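# Hook a fallen bracket from the tank onto the rack

## Task

Use the hooked rod to retrieve the newly plated bracket lying on the bottom of the drained tank, hang it through its hole on the drip rack's empty peg, and then withdraw the rod from the hole. No part of the robot may touch any bracket, or the task fails, and the brackets already hanging must stay on their pegs.

## Robot and tools

Robot: two seven-joint xArm arms, left_arm and right_arm, each with a parallel two-finger gripper and a wrist camera. Cameras: cam_high (504x504), cam_left_wrist (672x504), cam_right_wrist (672x504). A camera stand sits behind the arms.

Frames. The scene frame has its origin at table-top height, halfway between the nominal bases; +x points out over the table, +z up, and left_arm is on the +y side (arm names do not match image left/right). Calibrated bases: left_arm at (+0.029, +0.346, 0) m, quat_wxyz (+1.000, 0, 0, -0.006); right_arm at (+0.005, -0.392, 0) m, quat_wxyz (+1.000, 0, 0, +0.003). Every hand pose, velocity and target an arm reports is in that arm's own base frame, and may be off by a few cm at long reach. The gripper's fingers point along its +z and close along its y. end_effector_position is the point between closed finger pads, about 2 cm short of the tips; while closing, the tips advance roughly 10 mm along +z, mostly while the pads are still more than 40 mm apart.

execute_actions(actions, cameras). actions is a list of actions; each action is a table of at most 15 rows, one row per 1/30 s step; a shorter table repeats its final row up to step 15. Each row is one list of 14 numbers in [-1, 1]: left_arm dx, dy, dz, rx, ry, rz, opening, then right_arm the same seven. dx..rz are offsets (not poses) from that arm's Hand target as it stood when the action began, along that arm's base axes; each row counts from that same start, not from the row before, while a new action starts from the updated Hand target, so sending an offset again moves further. Scale: 1.0 = 0.6 m for dx, dy, dz and 180 degrees for rx, ry, rz, which form one rotation vector turning about the Hand target position. opening is absolute: +1 fully open (0.084 m), -1 closed. Six zeros request nothing new for an arm, but its opening number is always a command, so resend the current one to keep it. Images come back only for an empty actions list or when cameras names them (["all"], a list of names, [] for none).

move(target, speed, blend, opening_speed, blocking, cameras). target is one 14-number row laid out as above, or up to 15 such rows; every row is an offset from the Hand targets at the start of the move, not from the previous row. Paths are straight lines, shared across arms, ending together, capped at 10 s, and they do not avoid obstacles or the other arm. speed: 0.002 to 1 m/s (default 0.25), turning up to twice that in rad/s; one value or one per target. blend: corner rounding in m per waypoint, 0 means stop there. opening_speed: at least 0.2 per second on the -1..+1 scale. blocking=false returns after about 0.5 s while the move continues. The result adds a move: line with the ending (done, off_target, moving, held, fault) and limits such as paced (pose clipped) or held (steps withheld). done means resting within 3 mm and 2 degrees.

wait(seconds 0 to 3600) lets time run without new commands; stop() brakes a running move; zoom_image(camera, region [x0, y0, x1, y1] pixels, at most 504 by 504) enlarges part of the newest image of cam_high, cam_left_wrist or cam_right_wrist; clear_fault(arm) releases a reported torque fault on left_arm or right_arm; read_manual(section) gives only licence text; finished_scene(scene) ends the scene irreversibly.

Results. Hand target is the last commanded pose after clipping, and the base for the next offsets; the gripper often rests slightly short of it, so resend the gap as an offset. Each arm shows end_effector_position (m), end_effector_quat_wxyz, velocities (m/s, rad/s, omitted when joints are still), Joint positions (last value is finger opening in m), grip_measured, joint torques (noisy, with offsets, positive toward larger joint angle), Tool commands, Motor temperatures, and for action calls some per-step positions. MOTOR HOT appears at 65 °C; at 80 °C the arm brakes for 30 to 60 s or more. FAULT lines report stops.

Control details. Each step the commanded orientation is limited to 32 degrees from the measured one; large wrist turns can swing the elbow. To free a joint at its limit, turn it back in steps under half a turn. To stop pressing on something, command the target back beyond the gripper.

Gripping the rod. With nothing held, grip_measured reads up to about 0.024 under the command. Hold by commanding about 0.03 below the opening where the fingers first touched; about 24 N per pad. Objects wider than about 6 cm may slip.

Avoid: any robot contact with a bracket (only the rod may touch it); disturbing the hanging brackets; letting the rod or bracket drop, fall far or leave the table; fast hits on the tank, rack or table; arms meeting each other (a moderate hit can fail the scene; the clearance check does not always prevent it, and closing fingers on the other gripper counts as a press). Contact torque at a joint's limit (waist 37.1, shoulder 37.1, upper arm roll 21.7, elbow 23.6, forearm roll 23.5, wrist pitch 12.8, wrist roll 13.6 N m, held weight included) or a motor saturated for 1 s causes a torque fault that needs clear_fault. Long stretched-out holds heat motors. Loose objects may occasionally get nudged.

Each tool is called after ">>>" as name([rows], argument=value, ...), one row to a line, values as JSON.

## Session

>>> execute_actions(actions=[])

>>> zoom_image(camera="cam_high", region=[50, 130, 400, 400])

Scene clock: 0.00 s.
left_arm: end_effector_position=(+0.5027, +0.1699, +0.1750) grip_measured=+0.99 end_effector_quat_wxyz=(-0.386, +0.702, +0.437, +0.409) | right_arm: end_effector_position=(+0.3030, +0.4086, +0.2461) grip_measured=+0.99 end_effector_quat_wxyz=(+0.082, -0.574, +0.815, +0.027)
Joint positions: left_arm=[0.307 0.272 -0.391 0.934 1.531 1.245 -2.211 0.084] | right_arm=[0.893 -0.013 0.039 1.106 0 0.946 2.848 0.084]
Joint velocities: within noise
Joint torques (N m): no reading
Motor temperatures (°C): left_arm=[39 40 47 41 35 37 37] | right_arm=[48 44 46 41 38 38 45]
Hand target: left_arm +0.5027, +0.1699, +0.1750; -0.386, +0.702, +0.437, +0.409 | right_arm +0.3030, +0.4086, +0.2461; +0.082, -0.574, +0.815, +0.027
Tool commands: left_gripper/opening=+1.0 right_gripper/opening=+1.0

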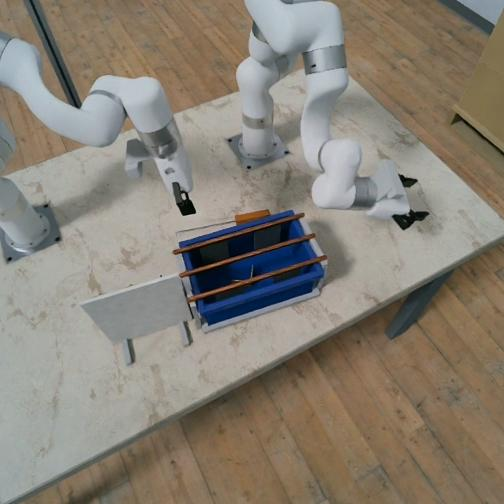

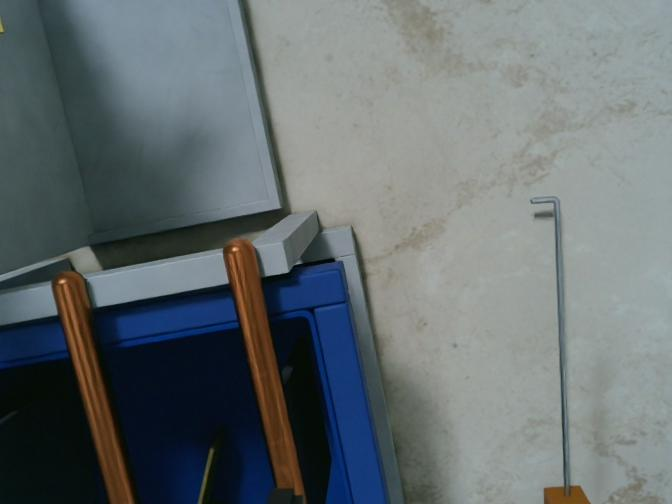

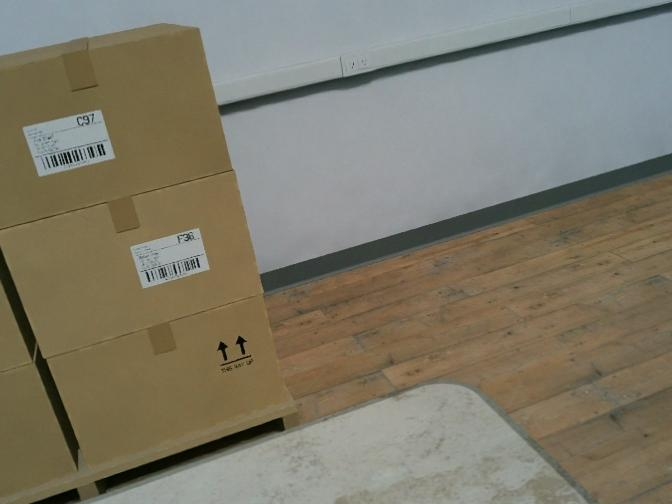

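Scaled by 1.440.

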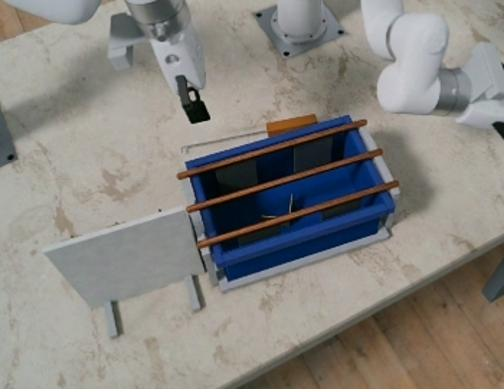

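>>> move(target=[-0.338, -0.5498, 0.4083, 0.0146, 0.5036, -0.7215, 0.14, -0.095, -0.4468, 0.34, -0.0579, 0.0044, 0.3584, 0.4], cameras=["all"], speed=0.35)

Scene clock: 10.23 s.
left_arm: end_effector_position=(+0.2999, -0.1600, +0.4199) grip_measured=+0.13 end_effector_quat_wxyz=(+0.000, +0.708, -0.707, +0.000) | right_arm: end_effector_position=(+0.2460, +0.1405, +0.4501) grip_measured=+0.39 end_effector_quat_wxyz=(+0.000, +0.924, -0.383, +0.000)
Joint positions: left_arm=[-0.626 -0.41 0.097 1.274 0.039 1.682 1.037 0.05] | right_arm=[0.917 -0.569 -0.232 1.269 -0.129 1.824 1.474 0.061]
Joint torques (N m): left_arm=[-4.77 -2.9 2.68 20.63 -4.59 0.56 1.25] | right_arm=[8.4 -16.34 0.65 16.42 -2.46 -0.22 -1.54]
Hand target: left_arm +0.2999, -0.1600, +0.4199; +0.000, +0.707, -0.707, +0.000 | right_arm +0.2460, +0.1405, +0.4501; +0.000, +0.924, -0.383, +0.000
Off the commanded pose: left_arm 0.000 m, 0 deg | right_arm 0.000 m, 0 deg.
move: done

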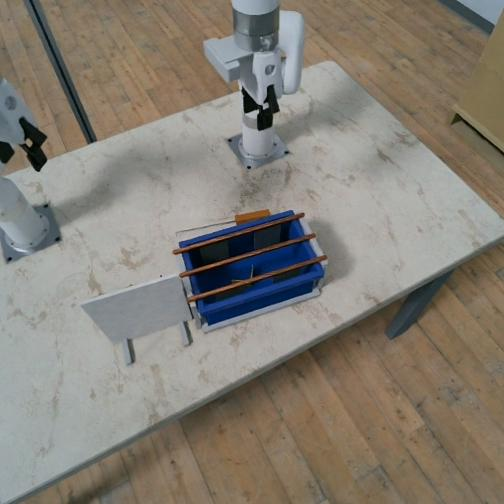

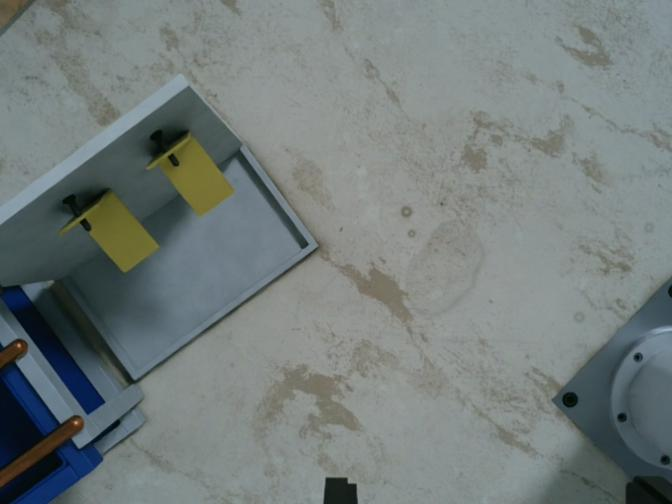

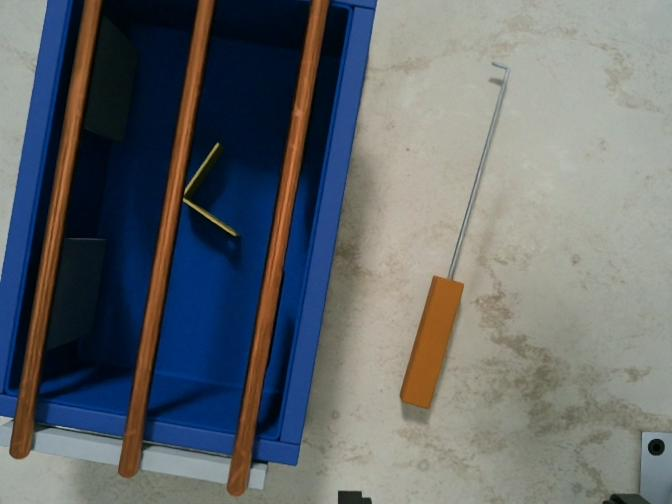

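>>> zoom_image(camera="cam_right_wrist", region=[170, 130, 260, 250])

>>> zoom_image(camera="cam_right_wrist", region=[390, 50, 530, 420])

>>> zoom_image(camera="cam_high", region=[220, 240, 300, 300])

Scaled by 4.200.

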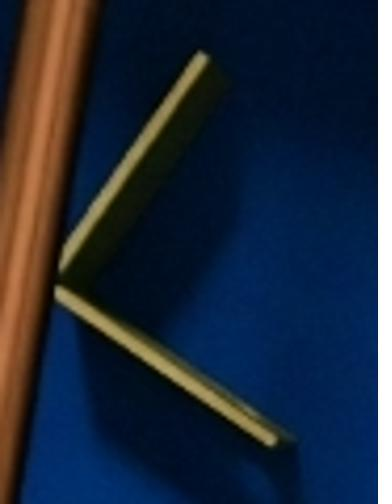

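Scaled by 1.362.

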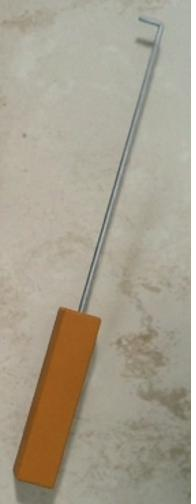

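Scaled by 6.300.

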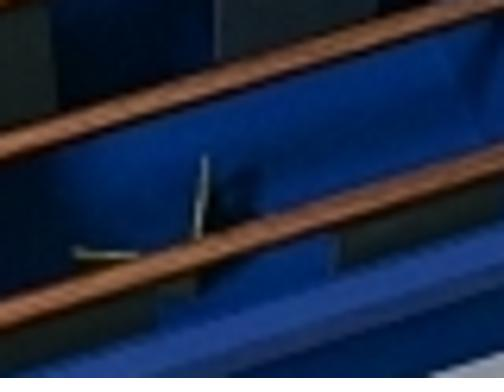

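>>> move(target=[-0.0878, -0.0568, -0.5332, 0, 0, -0.085, 0.05, 0, 0, 0, 0, 0, 0, 0.4], cameras=["cam_right_wrist"], speed=0.3)

Scene clock: 32.67 s.
left_arm: end_effector_position=(+0.2472, -0.1940, +0.1000) grip_measured=+0.04 end_effector_quat_wxyz=(+0.000, -0.607, +0.795, +0.000) | right_arm: end_effector_position=(+0.2460, +0.1405, +0.4501) grip_measured=+0.39 end_effector_quat_wxyz=(+0.000, +0.924, -0.383, +0.000)
Joint positions: left_arm=[-0.719 -0.323 0.056 0.385 0.028 0.708 1.15 0.046] | right_arm=[0.917 -0.569 -0.232 1.269 -0.129 1.824 1.474 0.061]
Joint torques (N m): left_arm=[-4.54 -3.4 1.54 18.67 -4.48 -2.91 1.13] | right_arm=[8.27 -15.9 0.39 16.49 -2.54 -0.16 -1.54]
Motor temperatures (°C): left_arm=[39 40 47 46 35 37 37] | right_arm=[48 45 46 47 39 38 45]
Hand target: left_arm +0.2472, -0.1940, +0.1000; +0.000, -0.607, +0.795, +0.000 | right_arm +0.2460, +0.1405, +0.4501; +0.000, +0.924, -0.383, +0.000
Off the commanded pose: left_arm 0.000 m, 0 deg | right_arm 0.000 m, 0 deg.
move: done

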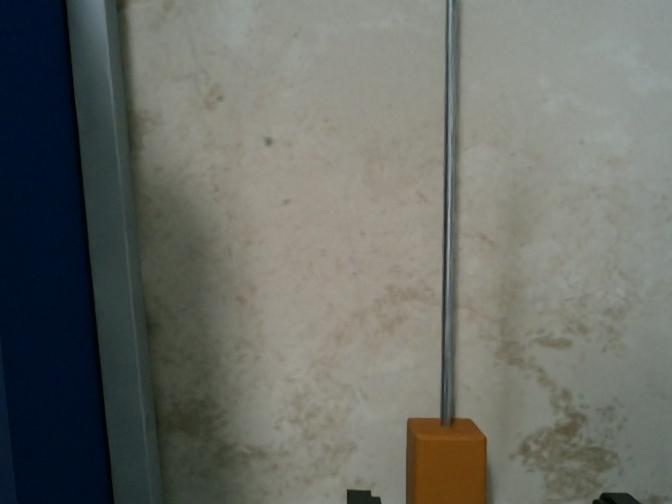

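>>> move([
  [0.0025, -0.0007, -0.12, 0, 0, 0, 0.05, 0, 0, 0, 0, 0, 0, 0.4],
  [0.0025, -0.0007, -0.1205, 0, 0, 0, -0.6, 0, 0, 0, 0, 0, 0, 0.4],
], cameras=["cam_right_wrist"], speed=0.12, opening_speed=1.0)

Scene clock: 36.73 s.
left_arm: end_effector_position=(+0.2488, -0.1945, +0.0277) grip_measured=-0.51 end_effector_quat_wxyz=(+0.000, -0.607, +0.795, +0.000) | right_arm: end_effector_position=(+0.2460, +0.1405, +0.4501) grip_measured=+0.39 end_effector_quat_wxyz=(+0.000, +0.924, -0.383, +0.000)
Joint positions: left_arm=[-0.724 -0.067 0.063 0.341 0.011 0.408 1.165 0.022] | right_arm=[0.917 -0.569 -0.232 1.269 -0.129 1.824 1.474 0.061]
Joint torques (N m): left_arm=[-4.61 -5.11 1.88 13.5 -4.44 -2.54 1.2] | right_arm=[8.29 -15.63 0.54 16.59 -2.53 -0.27 -1.43]
Hand target: left_arm +0.2487, -0.1945, +0.0277; +0.000, -0.607, +0.795, +0.000 | right_arm +0.2460, +0.1405, +0.4501; +0.000, +0.924, -0.383, +0.000
Off the commanded pose: left_arm 0.000 m, 0 deg | right_arm 0.000 m, 0 deg.
move: done

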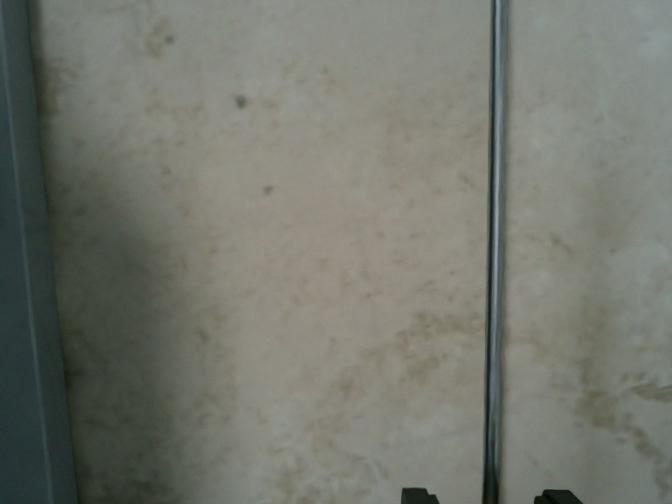

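>>> move([
  [0, 0, 0.2833, 0, 0, 0, -0.65, 0, 0, 0, 0, 0, 0, 0.4],
  [0.0783, -0.33, 0.5122, 0.1492, -0.5621, -0.5029, -0.65, 0, 0, 0, 0, 0, 0, 0.4],
], cameras=["all"], speed=[0.2, 0.3], blend=[0.03, 0])

Scene clock: 50.73 s.
left_arm: end_effector_position=(+0.2957, -0.3925, +0.3350) grip_measured=-0.51 end_effector_quat_wxyz=(+0.653, +0.270, +0.653, -0.271) | right_arm: end_effector_position=(+0.2460, +0.1405, +0.4501) grip_measured=+0.39 end_effector_quat_wxyz=(+0.000, +0.924, -0.383, +0.000)
Joint positions: left_arm=[-0.523 -0.493 -0.466 0.492 2.876 0.615 0.001 0.022] | right_arm=[0.917 -0.569 -0.232 1.269 -0.129 1.824 1.474 0.061]
Joint torques (N m): left_arm=[-4.93 -1.23 8.24 12.07 4.23 3.44 -1] | right_arm=[8.18 -14.92 0.59 16.47 -2.44 -0.17 -1.33]
Hand target: left_arm +0.2957, -0.3925, +0.3350; +0.653, +0.270, +0.653, -0.271 | right_arm +0.2460, +0.1405, +0.4501; +0.000, +0.924, -0.383, +0.000
Off the commanded pose: left_arm 0.000 m, 0 deg | right_arm 0.000 m, 0 deg.
move: done

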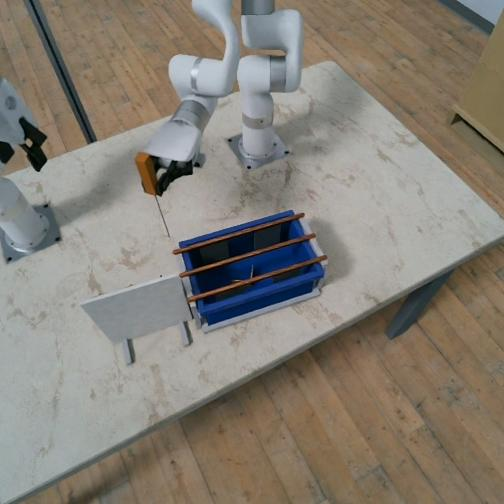

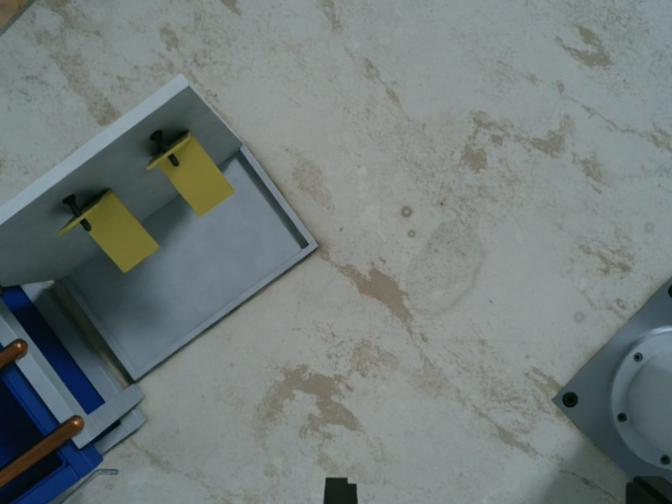

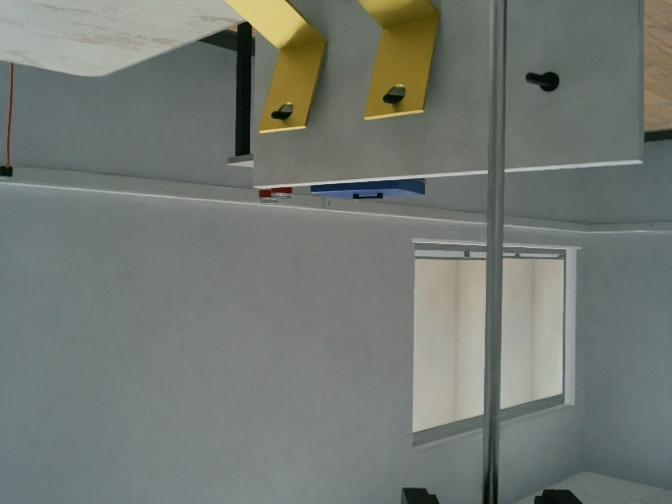

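>>> move(target=[0, 0, 0, 0, 0, 0, -0.65, 0.141, 0.3162, 0.0583, 0, 0, 0, 0.4], cameras=["cam_left_wrist"], speed=0.25)

Scene clock: 54.53 s.
left_arm: end_effector_position=(+0.2957, -0.3925, +0.3350) grip_measured=-0.51 end_effector_quat_wxyz=(+0.653, +0.270, +0.653, -0.271) | right_arm: end_effector_position=(+0.3306, +0.3302, +0.4850) grip_measured=+0.39 end_effector_quat_wxyz=(+0.000, +0.924, -0.383, +0.000)
Joint positions: left_arm=[-0.523 -0.493 -0.466 0.492 2.876 0.615 0.001 0.022] | right_arm=[0.967 0.147 -0.218 2.054 0.033 1.91 1.548 0.061]
Joint torques (N m): left_arm=[-4.79 -1.35 8.12 12.06 4.33 3.38 -0.95] | right_arm=[-8.18 -13.05 -1.75 16.14 2.66 -0.11 -1.25]
Hand target: left_arm +0.2957, -0.3925, +0.3350; +0.653, +0.270, +0.653, -0.271 | right_arm +0.3306, +0.3302, +0.4850; +0.000, +0.924, -0.383, +0.000
Off the commanded pose: left_arm 0.000 m, 0 deg | right_arm 0.000 m, 0 deg.
move: done

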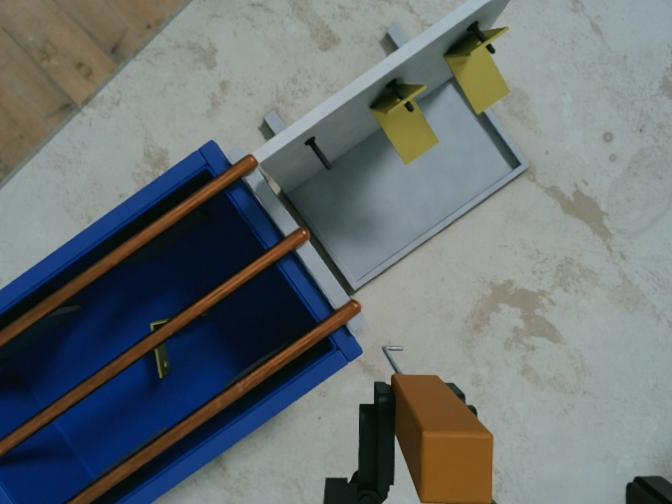

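>>> zoom_image(camera="cam_left_wrist", region=[110, 290, 230, 400])

>>> move([
  [0, 0, 0, 0, 0, 0, -0.65, 0.0018, -0.0038, -0.1667, 0, 0, 0, 0.2],
  [0, 0, 0, 0, 0, 0, -0.65, 0.0018, -0.0038, -0.1667, 0, 0, 0, -0.7],
], cameras=["cam_left_wrist"], speed=0.12, opening_speed=0.8)

Scaled by 4.200.

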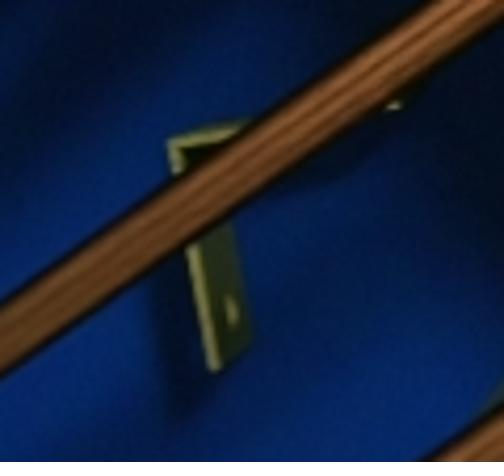

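Scene clock: 59.80 s.
left_arm: end_effector_position=(+0.2957, -0.3925, +0.3350) grip_measured=-0.51 end_effector_quat_wxyz=(+0.653, +0.270, +0.653, -0.271) | right_arm: end_effector_position=(+0.3317, +0.3279, +0.3850) grip_measured=-0.51 end_effector_quat_wxyz=(+0.000, +0.924, -0.383, +0.000)
Joint positions: left_arm=[-0.523 -0.493 -0.466 0.492 2.876 0.615 0.001 0.022] | right_arm=[0.988 -0.018 -0.205 1.548 -0.004 1.565 1.568 0.022]
Joint torques (N m): left_arm=[-3.12 -1.39 7.59 12.22 2.81 2.55 0.33] | right_arm=[7.01 -36.52 0.58 10.29 -2.46 -0.01 1.22]
Hand target: left_arm +0.2957, -0.3925, +0.3350; +0.653, +0.270, +0.653, -0.271 | right_arm +0.3317, +0.3279, +0.3850; +0.000, +0.924, -0.383, +0.000
Off the commanded pose: left_arm 0.000 m, 0 deg | right_arm 0.000 m, 0 deg.
move: done

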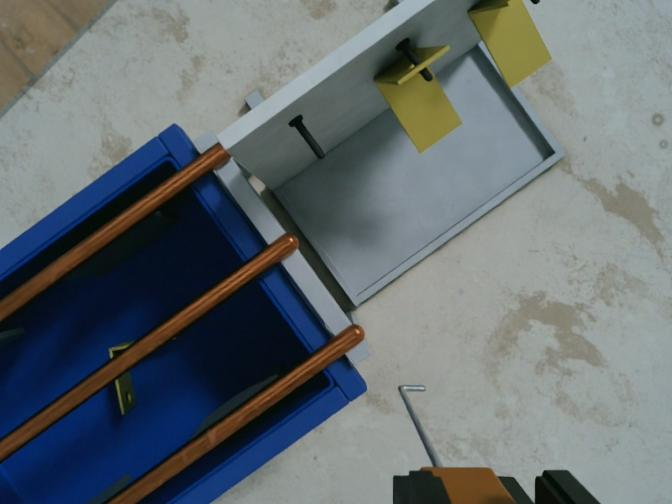

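>>> move([
  [0, 0, 0, 0, 0, 0, 0.2, 0, 0, 0, 0, 0, 0, -0.7],
  [-0.0716, 0.0699, 0, 0, 0, 0, -0.9, 0, 0, 0, 0, 0, 0, -0.7],
], cameras=["cam_left_wrist", "cam_right_wrist"], speed=0.2)

>>> zoom_image(camera="cam_left_wrist", region=[370, 330, 510, 470])

Scene clock: 73.57 s.
left_arm: end_effector_position=(+0.2528, -0.3505, +0.3350) grip_measured=-0.92 end_effector_quat_wxyz=(+0.653, +0.270, +0.653, -0.271) | right_arm: end_effector_position=(+0.3317, +0.3279, +0.3850) grip_measured=-0.51 end_effector_quat_wxyz=(+0.000, +0.924, -0.383, +0.000)
Joint positions: left_arm=[-0.598 -0.762 -0.452 0.334 2.839 0.502 -0.043 0.003] | right_arm=[0.988 -0.018 -0.205 1.548 -0.004 1.565 1.568 0.022]
Joint torques (N m): left_arm=[-4.63 -3.96 9.26 11.61 -4.58 -0.23 -0.53] | right_arm=[-0.58 -21.43 -0.38 13.51 -1.64 -2.15 -1.27]
Hand target: left_arm +0.2528, -0.3505, +0.3350; +0.653, +0.270, +0.653, -0.271 | right_arm +0.3317, +0.3279, +0.3850; +0.000, +0.924, -0.383, +0.000
Off the commanded pose: left_arm 0.000 m, 0 deg | right_arm 0.000 m, 0 deg.
move: done

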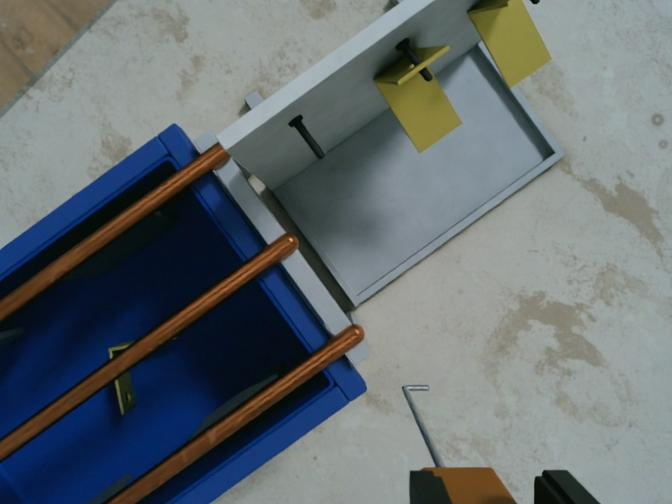

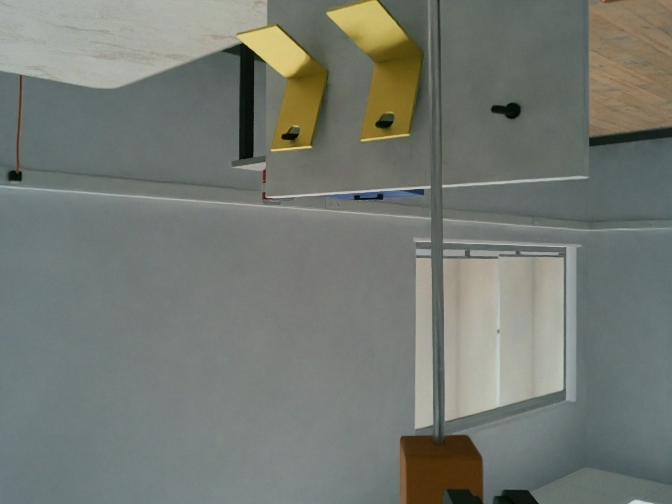

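Scaled by 3.600.

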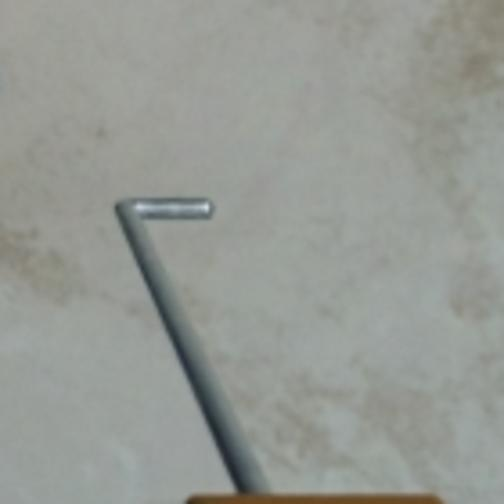

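>>> move([
  [0.1157, 0.3493, -0.084, 0.1771, 0.2147, 0.0582, -0.9, 0, 0, 0, 0, 0, 0, -0.7],
  [0.1157, 0.3493, -0.084, 0.1771, 0.2147, 0.0582, -0.9, 0.0425, 0.0532, 0.0333, 0, 0, 0.5278, -0.7],
  [0.1157, 0.3493, -0.084, 0.1771, 0.2147, 0.0582, -0.9, 0.1202, 0.1442, 0.025, 0, 0, -0.9433, -0.7],
], cameras=["all"], speed=[0.25, 0.28, 0.28], blend=[0, 0.02, 0])

>>> zoom_image(camera="cam_right_wrist", region=[200, 100, 500, 400])

Scene clock: 104.43 s.
left_arm: end_effector_position=(+0.3222, -0.1409, +0.2846) grip_measured=-0.92 end_effector_quat_wxyz=(+0.327, +0.273, +0.899, -0.099) | right_arm: end_effector_position=(+0.4038, +0.4144, +0.4000) grip_measured=-0.51 end_effector_quat_wxyz=(+0.000, +0.299, +0.954, +0.000)
Joint positions: left_arm=[-0.803 -0.56 0.339 0.77 3.295 -0.61 0.047 0.003] | right_arm=[0.804 0.499 -0.011 2.296 0.006 1.797 -1.738 0.022]
Joint torques (N m): left_arm=[-4.77 -0.13 0.58 19.2 -3.84 -1.36 1.23] | right_arm=[-7.91 -22.77 1.26 16.95 -2.56 -0.12 -1.57]
Hand target: left_arm +0.3222, -0.1409, +0.2846; +0.327, +0.273, +0.899, -0.099 | right_arm +0.4038, +0.4145, +0.4000; +0.000, +0.299, +0.954, +0.000
Off the commanded pose: left_arm 0.000 m, 0 deg | right_arm 0.000 m, 0 deg.
move: done

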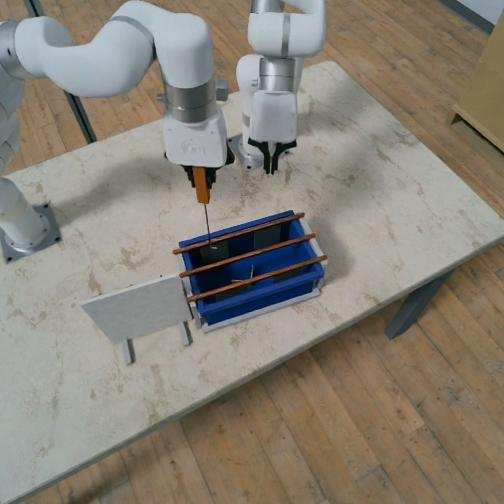

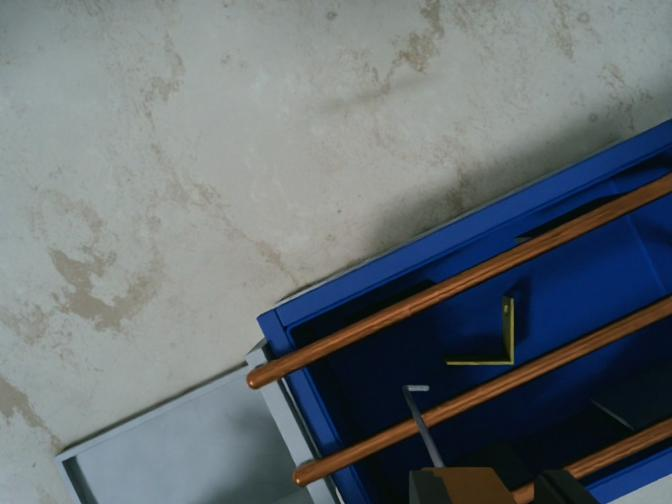

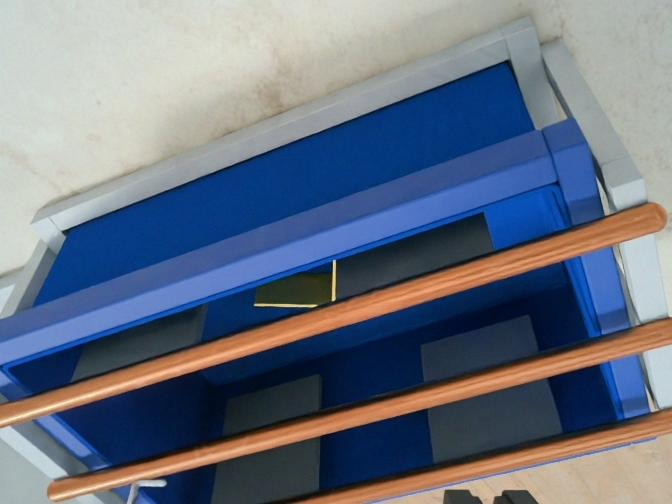

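Scaled by 1.680.

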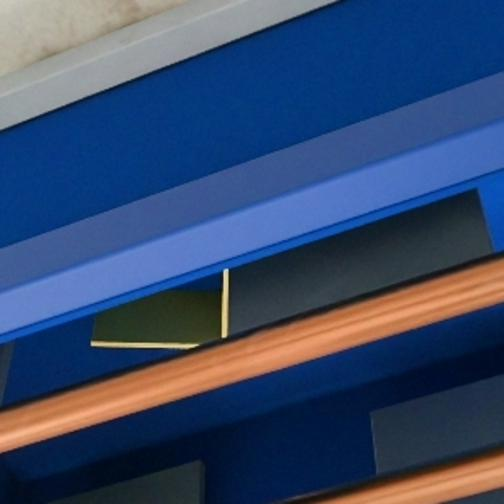

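>>> zoom_image(camera="cam_left_wrist", region=[390, 280, 530, 410])

>>> zoom_image(camera="cam_right_wrist", region=[240, 230, 360, 350])

Scaled by 3.600.

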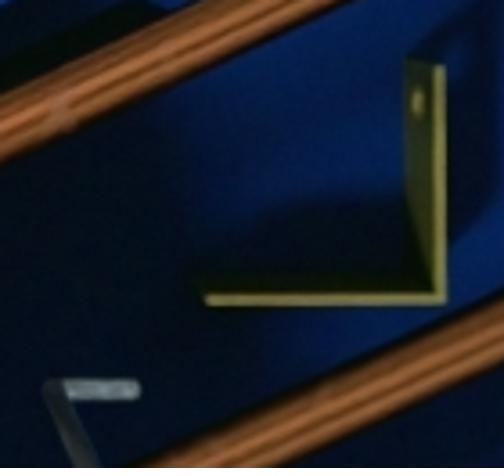

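Scaled by 4.200.

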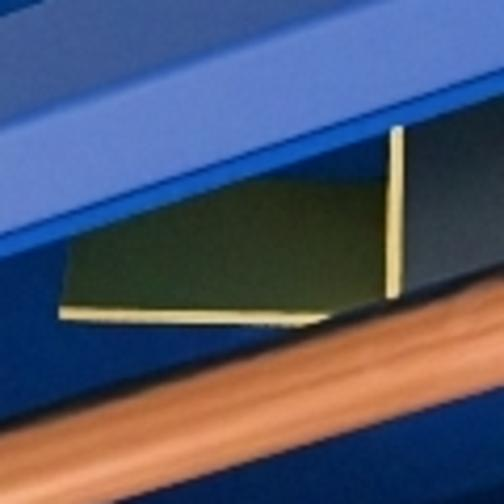

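>>> move(target=[-0.0108, -0.001, 0.1153, 0.0185, 0.0277, 0, -0.9, 0.0239, 0.1215, -0.15, 0, 0, 0, -0.7], cameras=["cam_left_wrist", "cam_right_wrist"], speed=0.12)

>>> zoom_image(camera="cam_left_wrist", region=[360, 270, 500, 410])

>>> zoom_image(camera="cam_right_wrist", region=[240, 180, 400, 340])

Scene clock: 123.10 s.
left_arm: end_effector_position=(+0.3157, -0.1415, +0.3538) grip_measured=-0.92 end_effector_quat_wxyz=(+0.280, +0.278, +0.915, -0.084) | right_arm: end_effector_position=(+0.4181, +0.4873, +0.3100) grip_measured=-0.51 end_effector_quat_wxyz=(+0.000, +0.299, +0.954, +0.000)
Joint positions: left_arm=[-0.836 -0.474 0.323 1.052 3.265 -0.913 0.042 0.003] | right_arm=[0.86 0.717 0.003 2.378 -0.001 1.662 -1.672 0.022]
Joint torques (N m): left_arm=[-4.8 -0.47 0.83 18.72 -4.59 -1.75 1.02] | right_arm=[7.78 -27.61 1.21 18.44 -2.52 -0.08 1.85]
Hand target: left_arm +0.3157, -0.1415, +0.3538; +0.280, +0.278, +0.915, -0.084 | right_arm +0.4181, +0.4874, +0.3100; +0.000, +0.299, +0.954, +0.000
Off the commanded pose: left_arm 0.000 m, 0 deg | right_arm 0.000 m, 0 deg.
move: done

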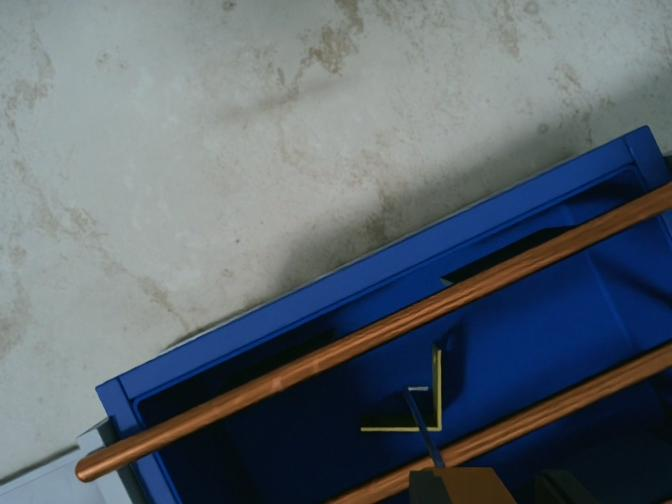

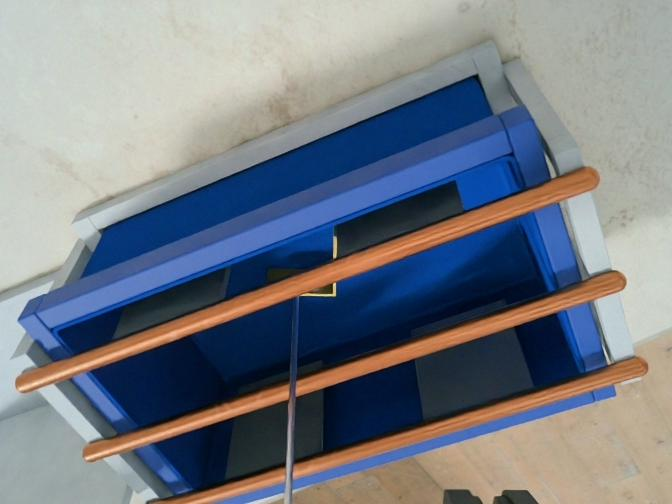

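Scaled by 3.600.

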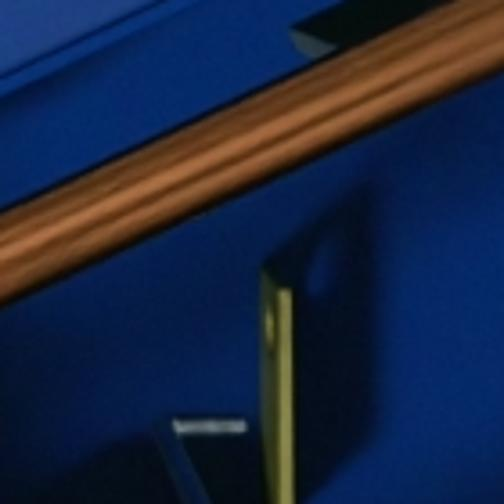

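Scaled by 3.150.

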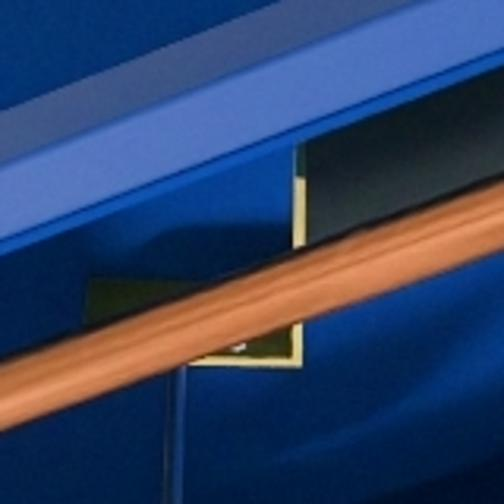

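>>> move(target=[0, 0, 0, 0, 0, 0, -0.9, -0.0055, 0.0037, -0.085, 0, 0, 0, -0.7], cameras=["cam_left_wrist", "cam_right_wrist"], speed=0.1)

>>> zoom_image(camera="cam_left_wrist", region=[390, 330, 470, 410])

>>> zoom_image(camera="cam_right_wrist", region=[290, 210, 370, 290])

Scene clock: 129.67 s.
left_arm: end_effector_position=(+0.3157, -0.1415, +0.3538) grip_measured=-0.92 end_effector_quat_wxyz=(+0.280, +0.278, +0.915, -0.084) | right_arm: end_effector_position=(+0.4148, +0.4896, +0.2590) grip_measured=-0.51 end_effector_quat_wxyz=(+0.000, +0.299, +0.954, +0.000)
Joint positions: left_arm=[-0.836 -0.474 0.323 1.052 3.265 -0.913 0.042 0.003] | right_arm=[0.865 0.639 0.004 2.1 -0.002 1.462 -1.665 0.022]
Joint torques (N m): left_arm=[-4.6 -0.85 0.72 18.76 -4.74 -1.72 1.1] | right_arm=[8.21 -60.04 1.17 10.44 -2.3 -2.04 1.79]
Hand target: left_arm +0.3157, -0.1415, +0.3538; +0.280, +0.278, +0.915, -0.084 | right_arm +0.4148, +0.4896, +0.2590; +0.000, +0.299, +0.954, +0.000
Off the commanded pose: left_arm 0.000 m, 0 deg | right_arm 0.000 m, 0 deg.
move: done

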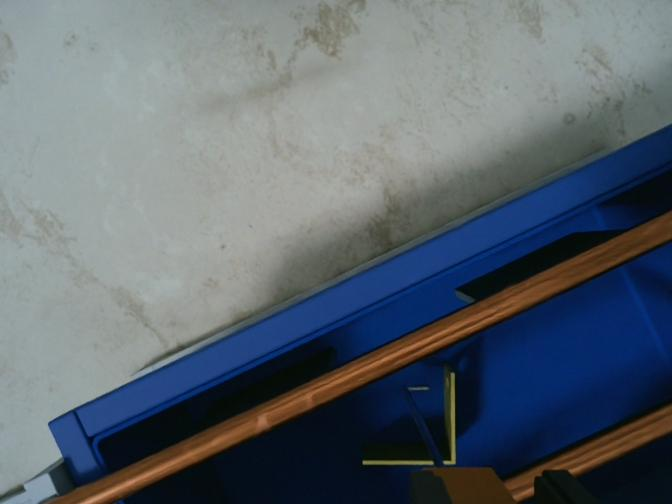

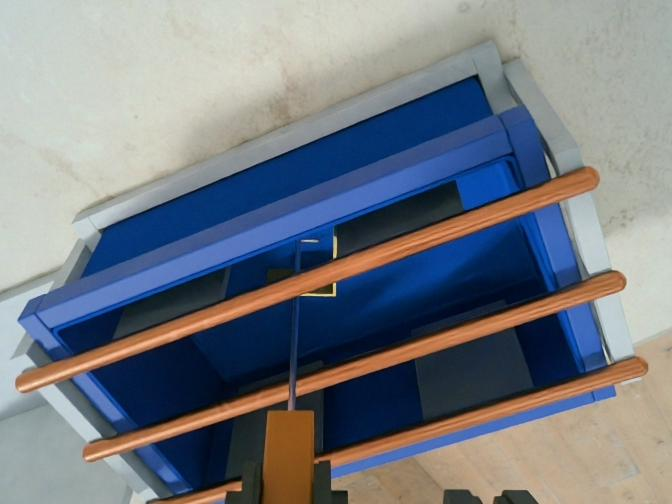

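Scaled by 6.300.

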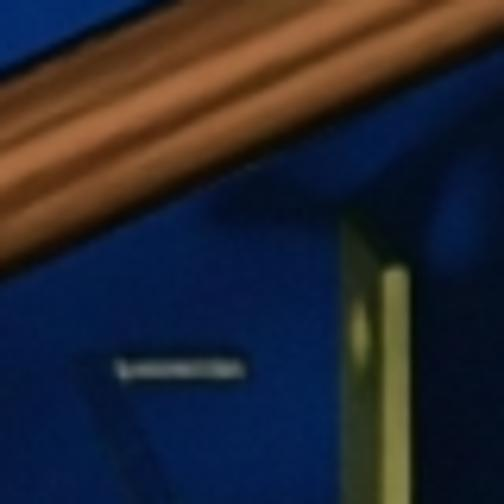

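Scaled by 6.300.

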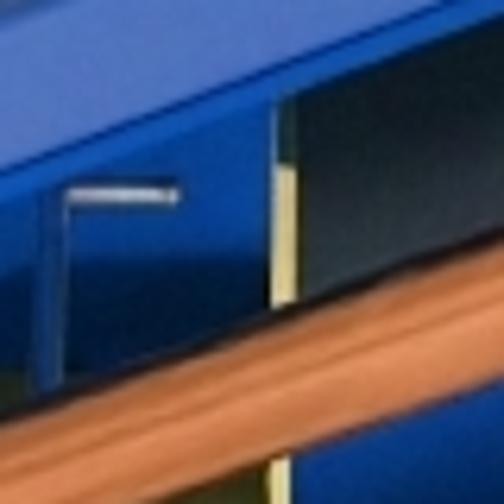

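>>> move(target=[0, 0, 0, 0, 0, 0, -0.9, 0.0045, 0.0068, -0.0125, 0, 0, 0, -0.7], cameras=["cam_left_wrist", "cam_right_wrist"], speed=0.06)

>>> zoom_image(camera="cam_left_wrist", region=[390, 340, 470, 420])

>>> zoom_image(camera="cam_right_wrist", region=[290, 210, 350, 270])

Scene clock: 139.30 s.
left_arm: end_effector_position=(+0.3157, -0.1415, +0.3538) grip_measured=-0.92 end_effector_quat_wxyz=(+0.280, +0.278, +0.915, -0.084) | right_arm: end_effector_position=(+0.4175, +0.4936, +0.2516) grip_measured=-0.51 end_effector_quat_wxyz=(+0.000, +0.299, +0.954, +0.000)
Joint positions: left_arm=[-0.836 -0.474 0.323 1.052 3.265 -0.913 0.042 0.003] | right_arm=[0.866 0.661 0.004 2.116 -0.002 1.454 -1.665 0.022]
Joint torques (N m): left_arm=[-4.87 -0.6 0.84 18.61 -4.64 -1.69 1.07] | right_arm=[8.3 -27.96 1.16 18.54 -2.44 -1.75 1.69]
Hand target: left_arm +0.3157, -0.1415, +0.3538; +0.280, +0.278, +0.915, -0.084 | right_arm +0.4175, +0.4937, +0.2515; +0.000, +0.299, +0.954, +0.000
Off the commanded pose: left_arm 0.000 m, 0 deg | right_arm 0.000 m, 0 deg.
move: done

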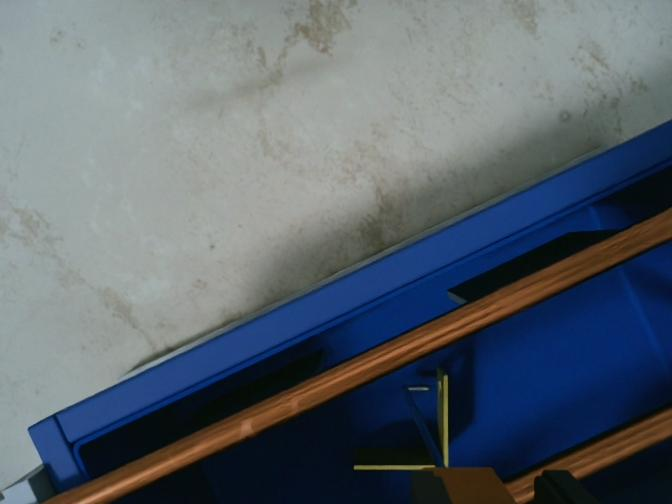

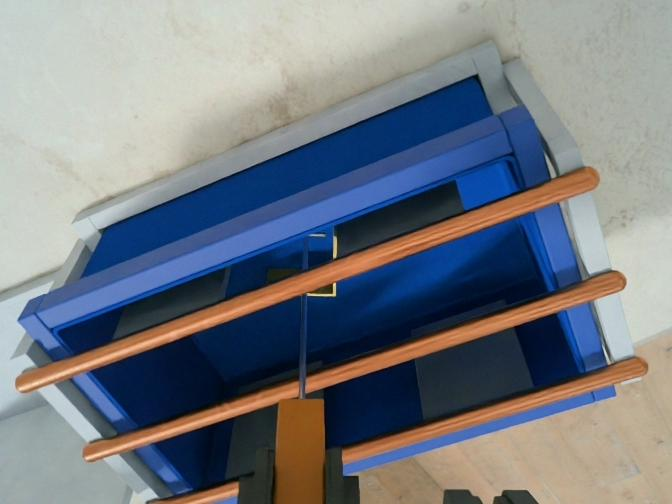

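Scaled by 6.300.

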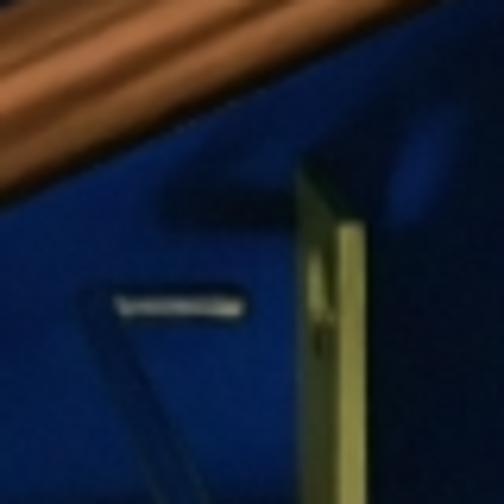

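Scaled by 8.400.

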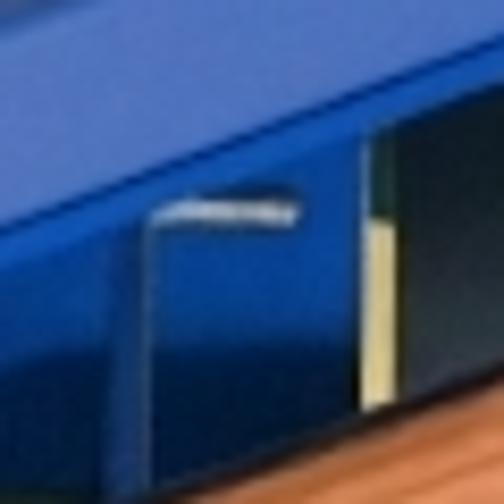

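>>> zoom_image(camera="cam_left_wrist", region=[420, 360, 460, 400])

Scaled by 12.600.

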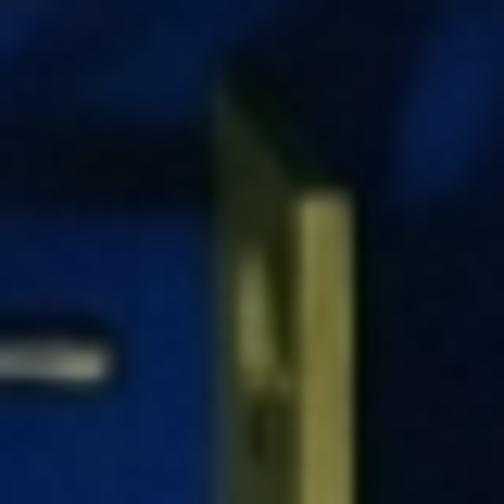

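>>> move([
  [0, 0, 0, 0, 0, 0, -0.9, -0.0005, 0.0003, 0.0017, 0, 0, 0, -0.7],
  [0, 0, 0, 0, 0, 0, -0.9, 0.0122, 0.0188, 0.0017, 0, 0, 0, -0.7],
], cameras=["cam_left_wrist", "cam_right_wrist"], speed=0.03)

>>> zoom_image(camera="cam_left_wrist", region=[390, 350, 460, 420])

>>> zoom_image(camera="cam_right_wrist", region=[290, 210, 350, 270])

Scene clock: 149.60 s.
left_arm: end_effector_position=(+0.3157, -0.1415, +0.3538) grip_measured=-0.92 end_effector_quat_wxyz=(+0.280, +0.278, +0.915, -0.084) | right_arm: end_effector_position=(+0.4248, +0.5049, +0.2525) grip_measured=-0.51 end_effector_quat_wxyz=(+0.000, +0.299, +0.954, +0.000)
Joint positions: left_arm=[-0.836 -0.474 0.323 1.052 3.265 -0.913 0.042 0.003] | right_arm=[0.869 0.747 0.004 2.26 -0.002 1.513 -1.662 0.022]
Joint torques (N m): left_arm=[-4.55 -0.61 0.71 18.78 -4.65 -1.6 1.09] | right_arm=[8.49 -28.48 1.06 18.7 -2.42 -0.03 1.83]
Hand target: left_arm +0.3157, -0.1415, +0.3538; +0.280, +0.278, +0.915, -0.084 | right_arm +0.4248, +0.5049, +0.2525; +0.000, +0.299, +0.954, +0.000
Off the commanded pose: left_arm 0.000 m, 0 deg | right_arm 0.000 m, 0 deg.
move: done

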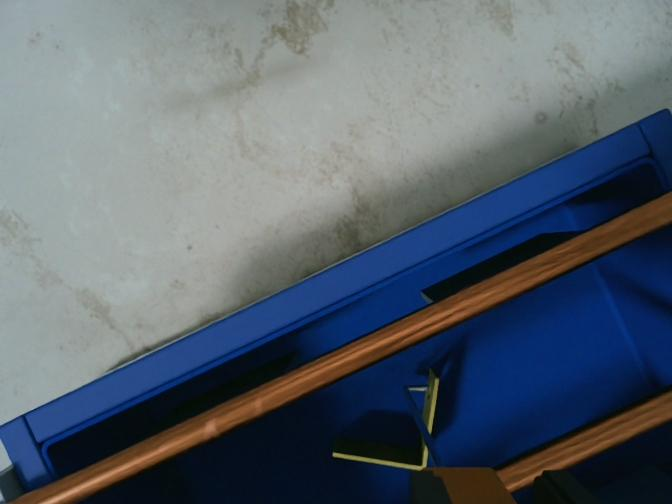

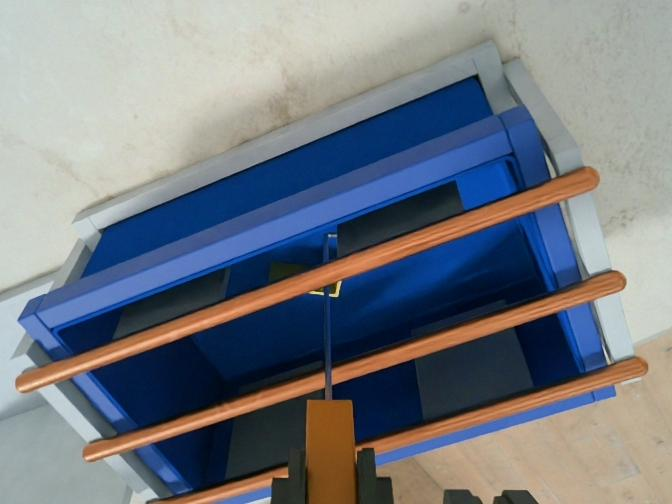

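Scaled by 7.200.

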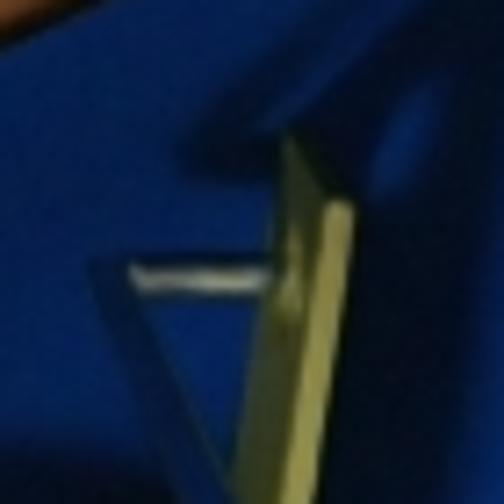

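Scaled by 8.400.

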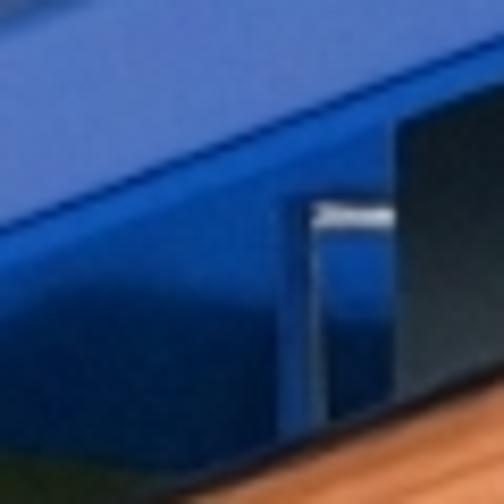

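>>> zoom_image(camera="cam_left_wrist", region=[415, 370, 445, 400])

Scaled by 16.800.

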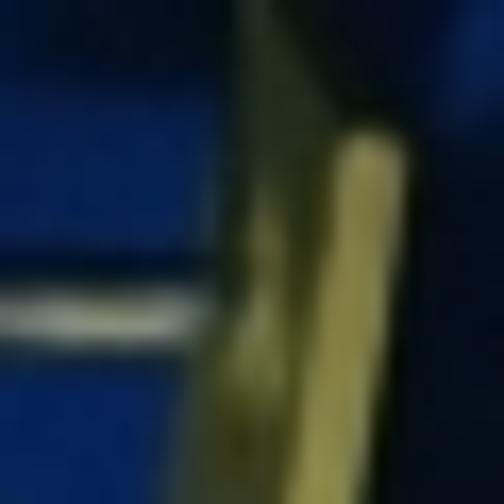

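>>> zoom_image(camera="cam_left_wrist", region=[380, 360, 520, 504])

>>> zoom_image(camera="cam_right_wrist", region=[250, 220, 400, 420])

Scaled by 3.500.

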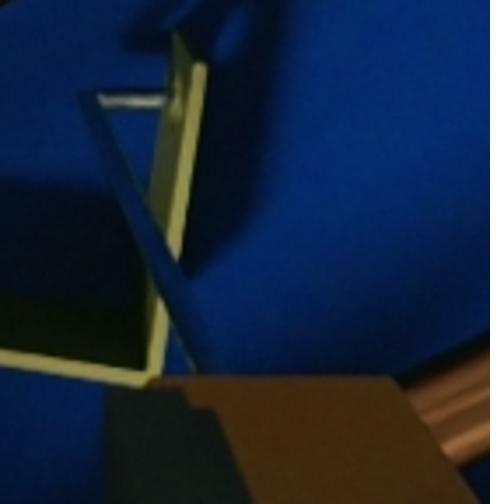

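Scaled by 2.520.

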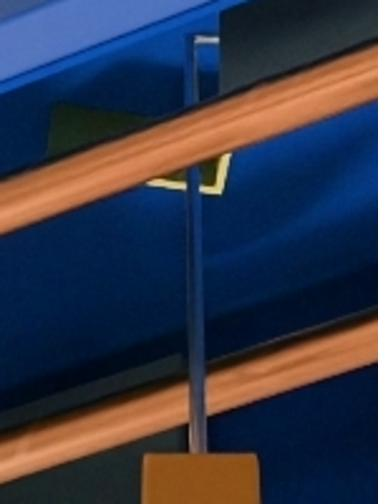

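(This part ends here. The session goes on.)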